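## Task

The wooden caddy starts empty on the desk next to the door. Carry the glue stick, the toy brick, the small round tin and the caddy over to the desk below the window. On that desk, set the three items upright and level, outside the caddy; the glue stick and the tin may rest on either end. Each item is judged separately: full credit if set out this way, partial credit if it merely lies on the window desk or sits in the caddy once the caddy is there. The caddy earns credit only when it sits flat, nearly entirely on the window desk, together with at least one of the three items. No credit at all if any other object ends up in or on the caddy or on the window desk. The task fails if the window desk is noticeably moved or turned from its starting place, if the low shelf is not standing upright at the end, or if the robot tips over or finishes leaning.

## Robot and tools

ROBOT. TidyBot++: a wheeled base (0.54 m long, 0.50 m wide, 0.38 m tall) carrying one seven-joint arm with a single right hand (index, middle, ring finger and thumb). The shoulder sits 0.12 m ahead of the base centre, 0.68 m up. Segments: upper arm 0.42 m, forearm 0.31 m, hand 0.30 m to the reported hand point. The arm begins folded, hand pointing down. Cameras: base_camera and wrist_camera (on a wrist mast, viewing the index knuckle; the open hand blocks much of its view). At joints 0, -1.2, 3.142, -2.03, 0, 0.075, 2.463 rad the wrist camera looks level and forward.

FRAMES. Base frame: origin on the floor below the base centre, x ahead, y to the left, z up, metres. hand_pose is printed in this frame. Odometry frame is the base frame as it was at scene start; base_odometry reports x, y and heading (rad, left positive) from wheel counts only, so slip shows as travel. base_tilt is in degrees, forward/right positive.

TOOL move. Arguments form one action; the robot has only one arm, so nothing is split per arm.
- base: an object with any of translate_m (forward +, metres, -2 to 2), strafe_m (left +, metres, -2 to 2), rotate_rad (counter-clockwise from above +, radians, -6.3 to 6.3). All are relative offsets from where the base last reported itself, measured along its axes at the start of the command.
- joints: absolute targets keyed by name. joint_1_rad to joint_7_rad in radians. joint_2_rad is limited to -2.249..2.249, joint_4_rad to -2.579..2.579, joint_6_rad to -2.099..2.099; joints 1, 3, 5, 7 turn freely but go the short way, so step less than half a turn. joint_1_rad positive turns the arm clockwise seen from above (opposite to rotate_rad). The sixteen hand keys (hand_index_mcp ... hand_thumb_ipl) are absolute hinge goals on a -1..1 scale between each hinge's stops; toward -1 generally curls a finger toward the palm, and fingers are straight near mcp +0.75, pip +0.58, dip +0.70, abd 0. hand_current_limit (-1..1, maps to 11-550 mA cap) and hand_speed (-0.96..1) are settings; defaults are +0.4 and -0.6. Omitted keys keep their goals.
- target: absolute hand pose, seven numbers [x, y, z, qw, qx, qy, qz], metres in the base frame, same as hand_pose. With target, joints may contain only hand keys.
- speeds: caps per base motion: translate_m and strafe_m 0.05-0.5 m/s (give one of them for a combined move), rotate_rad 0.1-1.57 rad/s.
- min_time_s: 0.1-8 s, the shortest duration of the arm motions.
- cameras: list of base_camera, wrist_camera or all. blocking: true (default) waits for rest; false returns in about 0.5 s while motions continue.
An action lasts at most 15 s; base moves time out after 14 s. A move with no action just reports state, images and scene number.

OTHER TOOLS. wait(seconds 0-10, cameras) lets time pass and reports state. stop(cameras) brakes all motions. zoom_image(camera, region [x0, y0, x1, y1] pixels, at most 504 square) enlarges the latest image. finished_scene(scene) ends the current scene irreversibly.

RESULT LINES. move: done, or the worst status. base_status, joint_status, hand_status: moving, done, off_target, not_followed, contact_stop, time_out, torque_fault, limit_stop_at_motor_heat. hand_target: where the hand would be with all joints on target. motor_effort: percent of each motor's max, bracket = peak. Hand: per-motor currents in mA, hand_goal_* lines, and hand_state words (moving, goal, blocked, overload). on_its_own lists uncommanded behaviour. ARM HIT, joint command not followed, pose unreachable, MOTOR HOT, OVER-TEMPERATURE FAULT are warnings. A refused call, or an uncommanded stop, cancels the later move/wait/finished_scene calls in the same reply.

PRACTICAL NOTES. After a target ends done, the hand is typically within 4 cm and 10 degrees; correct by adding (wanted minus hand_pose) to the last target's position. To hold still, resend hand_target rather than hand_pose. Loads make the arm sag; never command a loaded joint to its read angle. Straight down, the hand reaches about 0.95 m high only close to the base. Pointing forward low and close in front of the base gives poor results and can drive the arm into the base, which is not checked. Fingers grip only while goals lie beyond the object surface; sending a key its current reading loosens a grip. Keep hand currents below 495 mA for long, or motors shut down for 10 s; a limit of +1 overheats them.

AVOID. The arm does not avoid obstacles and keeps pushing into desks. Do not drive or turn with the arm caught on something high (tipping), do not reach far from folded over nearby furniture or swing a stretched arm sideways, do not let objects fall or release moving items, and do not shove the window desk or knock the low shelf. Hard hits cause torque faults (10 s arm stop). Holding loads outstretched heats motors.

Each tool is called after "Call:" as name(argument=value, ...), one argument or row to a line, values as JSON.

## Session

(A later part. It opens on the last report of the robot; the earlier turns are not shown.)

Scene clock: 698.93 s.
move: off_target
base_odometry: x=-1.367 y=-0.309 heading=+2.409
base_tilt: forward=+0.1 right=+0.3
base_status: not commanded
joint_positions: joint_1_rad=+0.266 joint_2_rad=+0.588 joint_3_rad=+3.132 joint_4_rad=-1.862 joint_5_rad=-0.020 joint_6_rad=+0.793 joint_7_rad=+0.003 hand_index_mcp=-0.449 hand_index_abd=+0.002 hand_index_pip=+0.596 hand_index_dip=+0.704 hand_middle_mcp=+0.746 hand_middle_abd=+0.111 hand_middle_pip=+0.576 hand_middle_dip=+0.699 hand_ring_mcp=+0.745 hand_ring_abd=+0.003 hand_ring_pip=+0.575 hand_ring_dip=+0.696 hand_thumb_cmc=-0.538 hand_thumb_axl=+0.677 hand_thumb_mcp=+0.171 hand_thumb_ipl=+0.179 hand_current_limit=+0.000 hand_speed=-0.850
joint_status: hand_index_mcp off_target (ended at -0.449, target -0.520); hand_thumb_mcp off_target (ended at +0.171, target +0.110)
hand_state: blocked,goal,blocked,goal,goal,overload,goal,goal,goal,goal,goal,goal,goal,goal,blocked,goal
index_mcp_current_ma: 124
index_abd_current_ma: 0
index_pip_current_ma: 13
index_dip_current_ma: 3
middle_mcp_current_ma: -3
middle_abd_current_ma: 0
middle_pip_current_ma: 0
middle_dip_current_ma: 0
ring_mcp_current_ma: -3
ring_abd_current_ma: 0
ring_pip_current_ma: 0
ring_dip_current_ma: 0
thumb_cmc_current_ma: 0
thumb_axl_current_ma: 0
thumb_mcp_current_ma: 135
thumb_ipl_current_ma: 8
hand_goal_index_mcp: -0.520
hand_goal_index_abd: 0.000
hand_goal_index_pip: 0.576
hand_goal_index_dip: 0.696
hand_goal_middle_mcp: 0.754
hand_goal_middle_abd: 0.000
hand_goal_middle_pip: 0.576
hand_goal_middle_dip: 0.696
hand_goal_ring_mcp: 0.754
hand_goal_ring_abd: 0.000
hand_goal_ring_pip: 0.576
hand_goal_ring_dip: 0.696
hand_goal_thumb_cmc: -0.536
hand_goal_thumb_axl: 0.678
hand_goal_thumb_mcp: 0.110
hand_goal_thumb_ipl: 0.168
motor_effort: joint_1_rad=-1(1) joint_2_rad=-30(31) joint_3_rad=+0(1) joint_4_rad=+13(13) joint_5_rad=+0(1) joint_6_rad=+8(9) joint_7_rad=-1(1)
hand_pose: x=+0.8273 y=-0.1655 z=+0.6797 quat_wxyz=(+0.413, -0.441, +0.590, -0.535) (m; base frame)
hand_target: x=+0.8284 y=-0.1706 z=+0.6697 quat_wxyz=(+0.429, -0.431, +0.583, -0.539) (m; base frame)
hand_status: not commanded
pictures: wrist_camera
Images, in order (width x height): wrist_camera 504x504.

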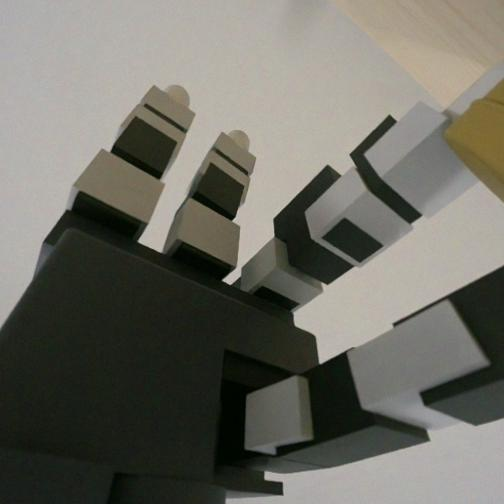

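Call:
move(
  joints={"hand_index_mcp":-0.565,"hand_thumb_mcp":0.06,"hand_current_limit":0.1},
)

Call:
move(
  joints={"joint_2_rad":0.47},
  min_time_s=3,
  cameras=["wrist_camera"],
)

Scene clock: 700.47 s.
move: off_target
base_odometry: x=-1.367 y=-0.309 heading=+2.409
base_tilt: forward=+0.1 right=+0.3
base_status: not commanded
joint_positions: joint_1_rad=+0.266 joint_2_rad=+0.588 joint_3_rad=+3.132 joint_4_rad=-1.862 joint_5_rad=-0.020 joint_6_rad=+0.794 joint_7_rad=+0.003 hand_index_mcp=-0.451 hand_index_abd=+0.002 hand_index_pip=+0.609 hand_index_dip=+0.711 hand_middle_mcp=+0.746 hand_middle_abd=+0.111 hand_middle_pip=+0.576 hand_middle_dip=+0.699 hand_ring_mcp=+0.745 hand_ring_abd=+0.003 hand_ring_pip=+0.575 hand_ring_dip=+0.696 hand_thumb_cmc=-0.540 hand_thumb_axl=+0.677 hand_thumb_mcp=+0.154 hand_thumb_ipl=+0.187 hand_current_limit=+0.100 hand_speed=-0.850
joint_status: hand_index_mcp off_target (ended at -0.451, target -0.565); hand_thumb_mcp off_target (ended at +0.154, target +0.060); the others done
hand_state: blocked,goal,blocked,goal,goal,overload,goal,goal,goal,goal,goal,goal,goal,goal,blocked,goal
index_mcp_current_ma: 274
index_abd_current_ma: 0
index_pip_current_ma: 30
index_dip_current_ma: 7
middle_mcp_current_ma: -3
middle_abd_current_ma: 0
middle_pip_current_ma: 0
middle_dip_current_ma: 0
ring_mcp_current_ma: -3
ring_abd_current_ma: 0
ring_pip_current_ma: 0
ring_dip_current_ma: 0
thumb_cmc_current_ma: -1
thumb_axl_current_ma: 0
thumb_mcp_current_ma: 284
thumb_ipl_current_ma: 19
hand_goal_index_mcp: -0.564
hand_goal_index_abd: 0.000
hand_goal_index_pip: 0.576
hand_goal_index_dip: 0.696
hand_goal_middle_mcp: 0.754
hand_goal_middle_abd: 0.000
hand_goal_middle_pip: 0.576
hand_goal_middle_dip: 0.696
hand_goal_ring_mcp: 0.754
hand_goal_ring_abd: 0.000
hand_goal_ring_pip: 0.576
hand_goal_ring_dip: 0.696
hand_goal_thumb_cmc: -0.536
hand_goal_thumb_axl: 0.678
hand_goal_thumb_mcp: 0.060
hand_goal_thumb_ipl: 0.168
motor_effort: joint_1_rad=+0(1) joint_2_rad=-29(30) joint_3_rad=-1(1) joint_4_rad=+13(13) joint_5_rad=+0(1) joint_6_rad=+8(8) joint_7_rad=+0(1)
hand_pose: x=+0.8274 y=-0.1655 z=+0.6799 quat_wxyz=(+0.413, -0.441, +0.590, -0.536) (m; base frame)
hand_target: x=+0.8284 y=-0.1706 z=+0.6697 quat_wxyz=(+0.429, -0.431, +0.583, -0.539) (m; base frame)
hand_status: not commanded
pictures: none

Scene clock: 703.77 s.
move: done
base_odometry: x=-1.367 y=-0.309 heading=+2.409
base_tilt: forward=+0.1 right=+0.3
base_status: not commanded
joint_positions: joint_1_rad=+0.266 joint_2_rad=+0.485 joint_3_rad=+3.132 joint_4_rad=-1.864 joint_5_rad=-0.020 joint_6_rad=+0.794 joint_7_rad=+0.003 hand_index_mcp=-0.451 hand_index_abd=+0.002 hand_index_pip=+0.610 hand_index_dip=+0.711 hand_middle_mcp=+0.746 hand_middle_abd=+0.111 hand_middle_pip=+0.576 hand_middle_dip=+0.699 hand_ring_mcp=+0.745 hand_ring_abd=+0.003 hand_ring_pip=+0.575 hand_ring_dip=+0.696 hand_thumb_cmc=-0.540 hand_thumb_axl=+0.677 hand_thumb_mcp=+0.154 hand_thumb_ipl=+0.187 hand_current_limit=+0.100 hand_speed=-0.850
joint_status: all done
hand_state: blocked,goal,blocked,goal,goal,overload,goal,goal,goal,goal,goal,goal,goal,goal,blocked,goal
index_mcp_current_ma: 274
index_abd_current_ma: 0
index_pip_current_ma: 31
index_dip_current_ma: 8
middle_mcp_current_ma: -3
middle_abd_current_ma: 0
middle_pip_current_ma: 0
middle_dip_current_ma: 0
ring_mcp_current_ma: -3
ring_abd_current_ma: 0
ring_pip_current_ma: 0
ring_dip_current_ma: 0
thumb_cmc_current_ma: -1
thumb_axl_current_ma: 0
thumb_mcp_current_ma: 280
thumb_ipl_current_ma: 19
hand_goal_index_mcp: -0.564
hand_goal_index_abd: 0.000
hand_goal_index_pip: 0.576
hand_goal_index_dip: 0.696
hand_goal_middle_mcp: 0.754
hand_goal_middle_abd: 0.000
hand_goal_middle_pip: 0.576
hand_goal_middle_dip: 0.696
hand_goal_ring_mcp: 0.754
hand_goal_ring_abd: 0.000
hand_goal_ring_pip: 0.576
hand_goal_ring_dip: 0.696
hand_goal_thumb_cmc: -0.536
hand_goal_thumb_axl: 0.678
hand_goal_thumb_mcp: 0.060
hand_goal_thumb_ipl: 0.168
motor_effort: joint_1_rad=-1(1) joint_2_rad=-27(31) joint_3_rad=+0(1) joint_4_rad=+14(15) joint_5_rad=+0(1) joint_6_rad=+9(9) joint_7_rad=-1(1)
hand_pose: x=+0.8235 y=-0.1644 z=+0.7536 quat_wxyz=(+0.436, -0.420, +0.562, -0.564) (m; base frame)
hand_target: x=+0.8216 y=-0.1686 z=+0.7837 quat_wxyz=(+0.461, -0.399, +0.537, -0.583) (m; base frame)
hand_status: not commanded
pictures: wrist_camera
Images, in order (width x height): wrist_camera 504x504.

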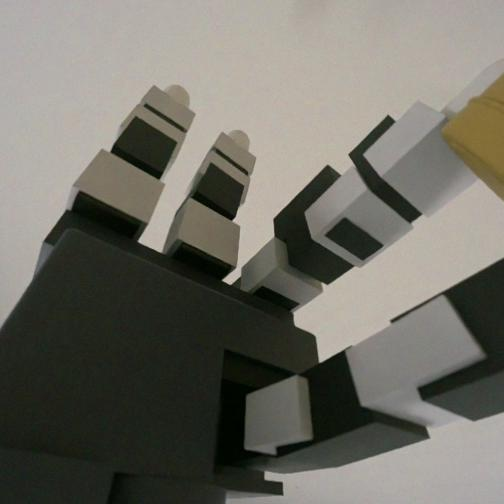

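Call:
move(
  joints={"joint_2_rad":-0.1,"joint_4_rad":-1.9,"joint_6_rad":0.18},
  min_time_s=4,
)

Call:
move(
  base={"translate_m":-0.35},
  speeds={"translate_m":0.3},
)

Call:
move(
  base={"rotate_rad":-1.569},
  speeds={"rotate_rad":0.7},
  cameras=["all"],
)

Scene clock: 713.07 s.
move: done
base_odometry: x=-1.367 y=-0.309 heading=+2.409
base_tilt: forward=+0.1 right=+0.3
base_status: not commanded
joint_positions: joint_1_rad=+0.266 joint_2_rad=-0.090 joint_3_rad=+3.132 joint_4_rad=-1.879 joint_5_rad=-0.020 joint_6_rad=+0.273 joint_7_rad=+0.003 hand_index_mcp=-0.451 hand_index_abd=+0.002 hand_index_pip=+0.610 hand_index_dip=+0.711 hand_middle_mcp=+0.746 hand_middle_abd=+0.111 hand_middle_pip=+0.576 hand_middle_dip=+0.699 hand_ring_mcp=+0.745 hand_ring_abd=+0.003 hand_ring_pip=+0.575 hand_ring_dip=+0.696 hand_thumb_cmc=-0.540 hand_thumb_axl=+0.677 hand_thumb_mcp=+0.154 hand_thumb_ipl=+0.187 hand_current_limit=+0.100 hand_speed=-0.850
joint_status: all done
hand_state: blocked,goal,blocked,goal,goal,overload,goal,goal,goal,goal,goal,goal,goal,goal,blocked,goal
index_mcp_current_ma: 274
index_abd_current_ma: 0
index_pip_current_ma: 31
index_dip_current_ma: 8
middle_mcp_current_ma: -3
middle_abd_current_ma: 0
middle_pip_current_ma: 0
middle_dip_current_ma: 0
ring_mcp_current_ma: -3
ring_abd_current_ma: 0
ring_pip_current_ma: 0
ring_dip_current_ma: 0
thumb_cmc_current_ma: -1
thumb_axl_current_ma: 0
thumb_mcp_current_ma: 280
thumb_ipl_current_ma: 19
hand_goal_index_mcp: -0.564
hand_goal_index_abd: 0.000
hand_goal_index_pip: 0.576
hand_goal_index_dip: 0.696
hand_goal_middle_mcp: 0.754
hand_goal_middle_abd: 0.000
hand_goal_middle_pip: 0.576
hand_goal_middle_dip: 0.696
hand_goal_ring_mcp: 0.754
hand_goal_ring_abd: 0.000
hand_goal_ring_pip: 0.576
hand_goal_ring_dip: 0.696
hand_goal_thumb_cmc: -0.536
hand_goal_thumb_axl: 0.678
hand_goal_thumb_mcp: 0.060
hand_goal_thumb_ipl: 0.168
motor_effort: joint_1_rad=-1(1) joint_2_rad=-14(30) joint_3_rad=+0(1) joint_4_rad=+18(19) joint_5_rad=+0(1) joint_6_rad=+9(10) joint_7_rad=-1(1)
hand_pose: x=+0.6811 y=-0.1225 z=+0.9649 quat_wxyz=(+0.447, -0.414, +0.549, -0.573) (m; base frame)
hand_target: x=+0.6659 y=-0.1270 z=+0.9297 quat_wxyz=(+0.422, -0.432, +0.581, -0.545) (m; base frame)
hand_status: not commanded
pictures: none

Scene clock: 715.07 s.
move: done
base_odometry: x=-1.107 y=-0.543 heading=+2.409
base_tilt: forward=+0.1 right=+0.3
base_status: done
joint_positions: joint_1_rad=+0.267 joint_2_rad=-0.102 joint_3_rad=+3.132 joint_4_rad=-1.881 joint_5_rad=-0.020 joint_6_rad=+0.271 joint_7_rad=+0.003 hand_index_mcp=-0.451 hand_index_abd=+0.002 hand_index_pip=+0.610 hand_index_dip=+0.711 hand_middle_mcp=+0.746 hand_middle_abd=+0.111 hand_middle_pip=+0.576 hand_middle_dip=+0.699 hand_ring_mcp=+0.745 hand_ring_abd=+0.003 hand_ring_pip=+0.575 hand_ring_dip=+0.696 hand_thumb_cmc=-0.540 hand_thumb_axl=+0.677 hand_thumb_mcp=+0.154 hand_thumb_ipl=+0.187 hand_current_limit=+0.100 hand_speed=-0.850
joint_status: not commanded
hand_state: blocked,goal,blocked,goal,goal,overload,goal,goal,goal,goal,goal,goal,goal,goal,blocked,goal
index_mcp_current_ma: 274
index_abd_current_ma: 0
index_pip_current_ma: 31
index_dip_current_ma: 8
middle_mcp_current_ma: -3
middle_abd_current_ma: 0
middle_pip_current_ma: 0
middle_dip_current_ma: 0
ring_mcp_current_ma: -4
ring_abd_current_ma: 0
ring_pip_current_ma: 0
ring_dip_current_ma: 0
thumb_cmc_current_ma: -1
thumb_axl_current_ma: 0
thumb_mcp_current_ma: 280
thumb_ipl_current_ma: 19
hand_goal_index_mcp: -0.564
hand_goal_index_abd: 0.000
hand_goal_index_pip: 0.576
hand_goal_index_dip: 0.696
hand_goal_middle_mcp: 0.754
hand_goal_middle_abd: 0.000
hand_goal_middle_pip: 0.576
hand_goal_middle_dip: 0.696
hand_goal_ring_mcp: 0.754
hand_goal_ring_abd: 0.000
hand_goal_ring_pip: 0.576
hand_goal_ring_dip: 0.696
hand_goal_thumb_cmc: -0.536
hand_goal_thumb_axl: 0.678
hand_goal_thumb_mcp: 0.060
hand_goal_thumb_ipl: 0.168
motor_effort: joint_1_rad=-1(1) joint_2_rad=-14(18) joint_3_rad=+0(1) joint_4_rad=+18(18) joint_5_rad=+0(1) joint_6_rad=+9(9) joint_7_rad=-1(1)
hand_pose: x=+0.6772 y=-0.1218 z=+0.9694 quat_wxyz=(+0.448, -0.412, +0.547, -0.575) (m; base frame)
hand_target: x=+0.6659 y=-0.1270 z=+0.9297 quat_wxyz=(+0.422, -0.432, +0.581, -0.545) (m; base frame)
hand_status: not commanded
pictures: none

Scene clock: 718.07 s.
move: done
base_odometry: x=-1.107 y=-0.543 heading=+0.840
base_tilt: forward=+0.1 right=+0.3
base_status: done
joint_positions: joint_1_rad=+0.276 joint_2_rad=-0.102 joint_3_rad=+3.132 joint_4_rad=-1.881 joint_5_rad=-0.020 joint_6_rad=+0.271 joint_7_rad=+0.003 hand_index_mcp=-0.451 hand_index_abd=+0.002 hand_index_pip=+0.610 hand_index_dip=+0.711 hand_middle_mcp=+0.746 hand_middle_abd=+0.111 hand_middle_pip=+0.576 hand_middle_dip=+0.699 hand_ring_mcp=+0.745 hand_ring_abd=+0.002 hand_ring_pip=+0.575 hand_ring_dip=+0.696 hand_thumb_cmc=-0.541 hand_thumb_axl=+0.677 hand_thumb_mcp=+0.154 hand_thumb_ipl=+0.187 hand_current_limit=+0.100 hand_speed=-0.850
joint_status: not commanded
hand_state: blocked,goal,blocked,goal,goal,overload,goal,goal,goal,goal,goal,goal,goal,goal,blocked,goal
index_mcp_current_ma: 274
index_abd_current_ma: 0
index_pip_current_ma: 31
index_dip_current_ma: 8
middle_mcp_current_ma: -3
middle_abd_current_ma: 0
middle_pip_current_ma: 0
middle_dip_current_ma: 0
ring_mcp_current_ma: -4
ring_abd_current_ma: 0
ring_pip_current_ma: 0
ring_dip_current_ma: 0
thumb_cmc_current_ma: -1
thumb_axl_current_ma: 0
thumb_mcp_current_ma: 280
thumb_ipl_current_ma: 19
hand_goal_index_mcp: -0.564
hand_goal_index_abd: 0.000
hand_goal_index_pip: 0.576
hand_goal_index_dip: 0.696
hand_goal_middle_mcp: 0.754
hand_goal_middle_abd: 0.000
hand_goal_middle_pip: 0.576
hand_goal_middle_dip: 0.696
hand_goal_ring_mcp: 0.754
hand_goal_ring_abd: 0.000
hand_goal_ring_pip: 0.576
hand_goal_ring_dip: 0.696
hand_goal_thumb_cmc: -0.536
hand_goal_thumb_axl: 0.678
hand_goal_thumb_mcp: 0.060
hand_goal_thumb_ipl: 0.168
motor_effort: joint_1_rad=-1(2) joint_2_rad=-14(16) joint_3_rad=+0(3) joint_4_rad=+18(18) joint_5_rad=+0(1) joint_6_rad=+8(9) joint_7_rad=-1(1)
hand_pose: x=+0.6761 y=-0.1267 z=+0.9694 quat_wxyz=(+0.446, -0.410, +0.549, -0.577) (m; base frame)
hand_target: x=+0.6659 y=-0.1270 z=+0.9297 quat_wxyz=(+0.422, -0.432, +0.581, -0.545) (m; base frame)
hand_status: not commanded
pictures: base_camera, wrist_camera
Images, in order (width x height): base_camera 644x364, wrist_camera 504x504.

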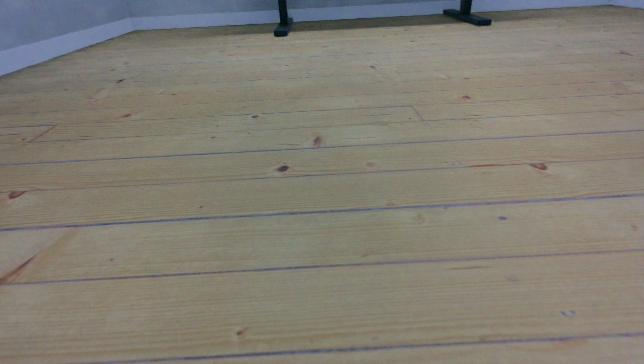

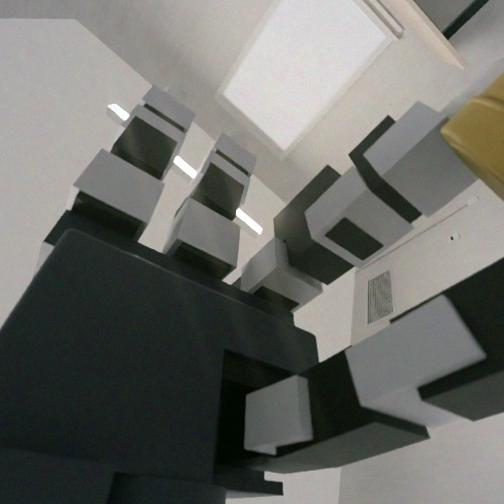

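Call:
move(
  base={"translate_m":1.80,"strafe_m":-0.423},
  speeds={"translate_m":0.4},
)

Call:
move(
  base={"translate_m":0.161},
  speeds={"translate_m":0.1},
  cameras=["all"],
)

Scene clock: 725.27 s.
move: done
base_odometry: x=+0.409 y=+0.516 heading=+0.840
base_tilt: forward=+0.1 right=+0.3
base_status: done
joint_positions: joint_1_rad=+0.276 joint_2_rad=-0.102 joint_3_rad=+3.132 joint_4_rad=-1.882 joint_5_rad=-0.020 joint_6_rad=+0.269 joint_7_rad=+0.003 hand_index_mcp=-0.451 hand_index_abd=+0.002 hand_index_pip=+0.610 hand_index_dip=+0.711 hand_middle_mcp=+0.746 hand_middle_abd=+0.111 hand_middle_pip=+0.576 hand_middle_dip=+0.699 hand_ring_mcp=+0.745 hand_ring_abd=+0.002 hand_ring_pip=+0.575 hand_ring_dip=+0.696 hand_thumb_cmc=-0.541 hand_thumb_axl=+0.677 hand_thumb_mcp=+0.154 hand_thumb_ipl=+0.187 hand_current_limit=+0.100 hand_speed=-0.850
joint_status: not commanded
hand_state: blocked,goal,blocked,goal,goal,overload,goal,goal,goal,goal,goal,goal,goal,goal,blocked,goal
index_mcp_current_ma: 274
index_abd_current_ma: 0
index_pip_current_ma: 31
index_dip_current_ma: 8
middle_mcp_current_ma: -3
middle_abd_current_ma: 0
middle_pip_current_ma: 0
middle_dip_current_ma: 0
ring_mcp_current_ma: -4
ring_abd_current_ma: 0
ring_pip_current_ma: 0
ring_dip_current_ma: 0
thumb_cmc_current_ma: -1
thumb_axl_current_ma: 0
thumb_mcp_current_ma: 280
thumb_ipl_current_ma: 19
hand_goal_index_mcp: -0.564
hand_goal_index_abd: 0.000
hand_goal_index_pip: 0.576
hand_goal_index_dip: 0.696
hand_goal_middle_mcp: 0.754
hand_goal_middle_abd: 0.000
hand_goal_middle_pip: 0.576
hand_goal_middle_dip: 0.696
hand_goal_ring_mcp: 0.754
hand_goal_ring_abd: 0.000
hand_goal_ring_pip: 0.576
hand_goal_ring_dip: 0.696
hand_goal_thumb_cmc: -0.536
hand_goal_thumb_axl: 0.678
hand_goal_thumb_mcp: 0.060
hand_goal_thumb_ipl: 0.168
motor_effort: joint_1_rad=-1(1) joint_2_rad=-13(18) joint_3_rad=+0(1) joint_4_rad=+18(19) joint_5_rad=+0(1) joint_6_rad=+9(9) joint_7_rad=-1(1)
hand_pose: x=+0.6758 y=-0.1266 z=+0.9689 quat_wxyz=(+0.445, -0.410, +0.549, -0.576) (m; base frame)
hand_target: x=+0.6659 y=-0.1270 z=+0.9297 quat_wxyz=(+0.422, -0.432, +0.581, -0.545) (m; base frame)
hand_status: not commanded
pictures: none

Scene clock: 727.43 s.
move: done
base_odometry: x=+0.517 y=+0.636 heading=+0.840
base_tilt: forward=+0.1 right=+0.3
base_status: done
joint_positions: joint_1_rad=+0.276 joint_2_rad=-0.104 joint_3_rad=+3.132 joint_4_rad=-1.882 joint_5_rad=-0.020 joint_6_rad=+0.269 joint_7_rad=+0.003 hand_index_mcp=-0.451 hand_index_abd=+0.002 hand_index_pip=+0.610 hand_index_dip=+0.711 hand_middle_mcp=+0.746 hand_middle_abd=+0.111 hand_middle_pip=+0.576 hand_middle_dip=+0.699 hand_ring_mcp=+0.745 hand_ring_abd=+0.002 hand_ring_pip=+0.575 hand_ring_dip=+0.696 hand_thumb_cmc=-0.541 hand_thumb_axl=+0.677 hand_thumb_mcp=+0.154 hand_thumb_ipl=+0.187 hand_current_limit=+0.100 hand_speed=-0.850
joint_status: not commanded
hand_state: blocked,goal,blocked,goal,goal,overload,goal,goal,goal,goal,goal,goal,goal,goal,blocked,goal
index_mcp_current_ma: 274
index_abd_current_ma: 0
index_pip_current_ma: 31
index_dip_current_ma: 8
middle_mcp_current_ma: -3
middle_abd_current_ma: 0
middle_pip_current_ma: 0
middle_dip_current_ma: 0
ring_mcp_current_ma: -4
ring_abd_current_ma: 0
ring_pip_current_ma: 0
ring_dip_current_ma: 0
thumb_cmc_current_ma: -1
thumb_axl_current_ma: 0
thumb_mcp_current_ma: 280
thumb_ipl_current_ma: 19
hand_goal_index_mcp: -0.564
hand_goal_index_abd: 0.000
hand_goal_index_pip: 0.576
hand_goal_index_dip: 0.696
hand_goal_middle_mcp: 0.754
hand_goal_middle_abd: 0.000
hand_goal_middle_pip: 0.576
hand_goal_middle_dip: 0.696
hand_goal_ring_mcp: 0.754
hand_goal_ring_abd: 0.000
hand_goal_ring_pip: 0.576
hand_goal_ring_dip: 0.696
hand_goal_thumb_cmc: -0.536
hand_goal_thumb_axl: 0.678
hand_goal_thumb_mcp: 0.060
hand_goal_thumb_ipl: 0.168
motor_effort: joint_1_rad=-1(2) joint_2_rad=-14(17) joint_3_rad=+0(1) joint_4_rad=+18(19) joint_5_rad=+0(1) joint_6_rad=+9(9) joint_7_rad=-1(1)
hand_pose: x=+0.6755 y=-0.1265 z=+0.9692 quat_wxyz=(+0.445, -0.410, +0.549, -0.576) (m; base frame)
hand_target: x=+0.6659 y=-0.1270 z=+0.9297 quat_wxyz=(+0.422, -0.432, +0.581, -0.545) (m; base frame)
hand_status: not commanded
pictures: base_camera, wrist_camera
Images, in order (width x height): base_camera 644x364, wrist_camera 504x504.

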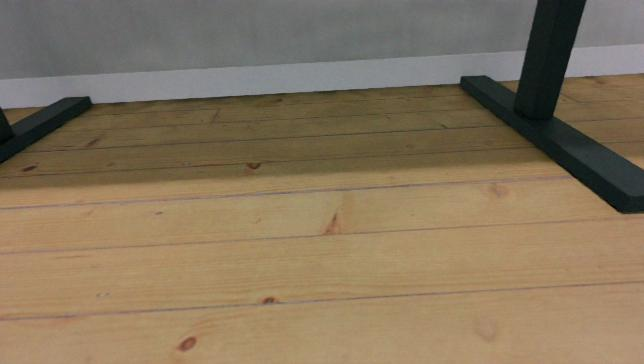

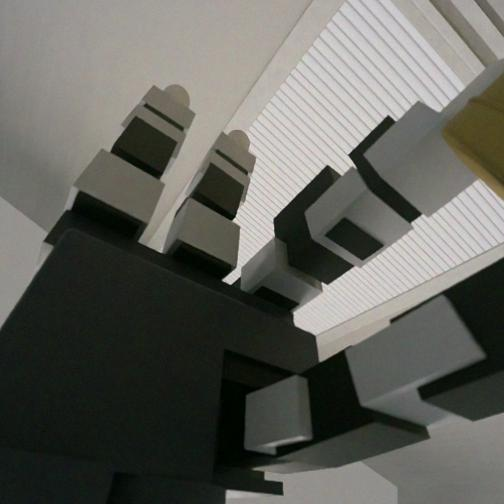

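Call:
move(
  joints={"joint_2_rad":0.387,"joint_4_rad":-1.631,"joint_6_rad":0.401},
  min_time_s=3.5,
)

Call:
move(
  joints={"joint_2_rad":0.408,"joint_4_rad":-1.67,"joint_6_rad":0.46},
  min_time_s=1.5,
  cameras=["wrist_camera"],
)

Scene clock: 735.20 s.
move: done
base_odometry: x=+0.517 y=+0.636 heading=+0.840
base_tilt: forward=+0.1 right=+0.3
base_status: not commanded
joint_positions: joint_1_rad=+0.276 joint_2_rad=+0.357 joint_3_rad=+3.132 joint_4_rad=-1.647 joint_5_rad=-0.020 joint_6_rad=+0.306 joint_7_rad=+0.003 hand_index_mcp=-0.451 hand_index_abd=+0.002 hand_index_pip=+0.610 hand_index_dip=+0.712 hand_middle_mcp=+0.746 hand_middle_abd=+0.111 hand_middle_pip=+0.576 hand_middle_dip=+0.699 hand_ring_mcp=+0.745 hand_ring_abd=+0.002 hand_ring_pip=+0.575 hand_ring_dip=+0.696 hand_thumb_cmc=-0.541 hand_thumb_axl=+0.677 hand_thumb_mcp=+0.153 hand_thumb_ipl=+0.187 hand_current_limit=+0.100 hand_speed=-0.850
joint_status: all done
hand_state: blocked,goal,blocked,goal,goal,overload,goal,goal,goal,goal,goal,goal,goal,goal,blocked,goal
index_mcp_current_ma: 274
index_abd_current_ma: 0
index_pip_current_ma: 31
index_dip_current_ma: 8
middle_mcp_current_ma: -3
middle_abd_current_ma: 0
middle_pip_current_ma: 0
middle_dip_current_ma: 0
ring_mcp_current_ma: -4
ring_abd_current_ma: 0
ring_pip_current_ma: 0
ring_dip_current_ma: 0
thumb_cmc_current_ma: -1
thumb_axl_current_ma: 0
thumb_mcp_current_ma: 278
thumb_ipl_current_ma: 19
hand_goal_index_mcp: -0.564
hand_goal_index_abd: 0.000
hand_goal_index_pip: 0.576
hand_goal_index_dip: 0.696
hand_goal_middle_mcp: 0.754
hand_goal_middle_abd: 0.000
hand_goal_middle_pip: 0.576
hand_goal_middle_dip: 0.696
hand_goal_ring_mcp: 0.754
hand_goal_ring_abd: 0.000
hand_goal_ring_pip: 0.576
hand_goal_ring_dip: 0.696
hand_goal_thumb_cmc: -0.536
hand_goal_thumb_axl: 0.678
hand_goal_thumb_mcp: 0.060
hand_goal_thumb_ipl: 0.168
motor_effort: joint_1_rad=-1(1) joint_2_rad=-27(30) joint_3_rad=+0(1) joint_4_rad=+17(19) joint_5_rad=+0(1) joint_6_rad=+8(10) joint_7_rad=-1(1)
hand_pose: x=+0.8205 y=-0.1675 z=+0.8222 quat_wxyz=(+0.405, -0.448, +0.602, -0.522) (m; base frame)
hand_target: x=+0.8374 y=-0.1758 z=+0.8374 quat_wxyz=(+0.426, -0.431, +0.581, -0.544) (m; base frame)
hand_status: not commanded
pictures: none

Scene clock: 737.00 s.
move: done
base_odometry: x=+0.517 y=+0.636 heading=+0.840
base_tilt: forward=+0.1 right=+0.3
base_status: not commanded
joint_positions: joint_1_rad=+0.276 joint_2_rad=+0.372 joint_3_rad=+3.132 joint_4_rad=-1.650 joint_5_rad=-0.020 joint_6_rad=+0.364 joint_7_rad=+0.003 hand_index_mcp=-0.451 hand_index_abd=+0.002 hand_index_pip=+0.610 hand_index_dip=+0.712 hand_middle_mcp=+0.746 hand_middle_abd=+0.111 hand_middle_pip=+0.576 hand_middle_dip=+0.699 hand_ring_mcp=+0.745 hand_ring_abd=+0.002 hand_ring_pip=+0.575 hand_ring_dip=+0.696 hand_thumb_cmc=-0.541 hand_thumb_axl=+0.677 hand_thumb_mcp=+0.153 hand_thumb_ipl=+0.187 hand_current_limit=+0.100 hand_speed=-0.850
joint_status: all done
hand_state: blocked,goal,blocked,goal,goal,overload,goal,goal,goal,goal,goal,goal,goal,goal,blocked,goal
index_mcp_current_ma: 274
index_abd_current_ma: 0
index_pip_current_ma: 31
index_dip_current_ma: 8
middle_mcp_current_ma: -3
middle_abd_current_ma: 0
middle_pip_current_ma: 0
middle_dip_current_ma: 0
ring_mcp_current_ma: -4
ring_abd_current_ma: 0
ring_pip_current_ma: 0
ring_dip_current_ma: 0
thumb_cmc_current_ma: -1
thumb_axl_current_ma: 0
thumb_mcp_current_ma: 278
thumb_ipl_current_ma: 19
hand_goal_index_mcp: -0.564
hand_goal_index_abd: 0.000
hand_goal_index_pip: 0.576
hand_goal_index_dip: 0.696
hand_goal_middle_mcp: 0.754
hand_goal_middle_abd: 0.000
hand_goal_middle_pip: 0.576
hand_goal_middle_dip: 0.696
hand_goal_ring_mcp: 0.754
hand_goal_ring_abd: 0.000
hand_goal_ring_pip: 0.576
hand_goal_ring_dip: 0.696
hand_goal_thumb_cmc: -0.536
hand_goal_thumb_axl: 0.678
hand_goal_thumb_mcp: 0.060
hand_goal_thumb_ipl: 0.168
motor_effort: joint_1_rad=-1(1) joint_2_rad=-27(28) joint_3_rad=-1(1) joint_4_rad=+17(18) joint_5_rad=+0(1) joint_6_rad=+8(10) joint_7_rad=-1(1)
hand_pose: x=+0.8281 y=-0.1701 z=+0.8264 quat_wxyz=(+0.413, -0.440, +0.592, -0.534) (m; base frame)
hand_target: x=+0.8369 y=-0.1753 z=+0.8169 quat_wxyz=(+0.426, -0.431, +0.581, -0.543) (m; base frame)
hand_status: not commanded
pictures: wrist_camera
Images, in order (width x height): wrist_camera 504x504.

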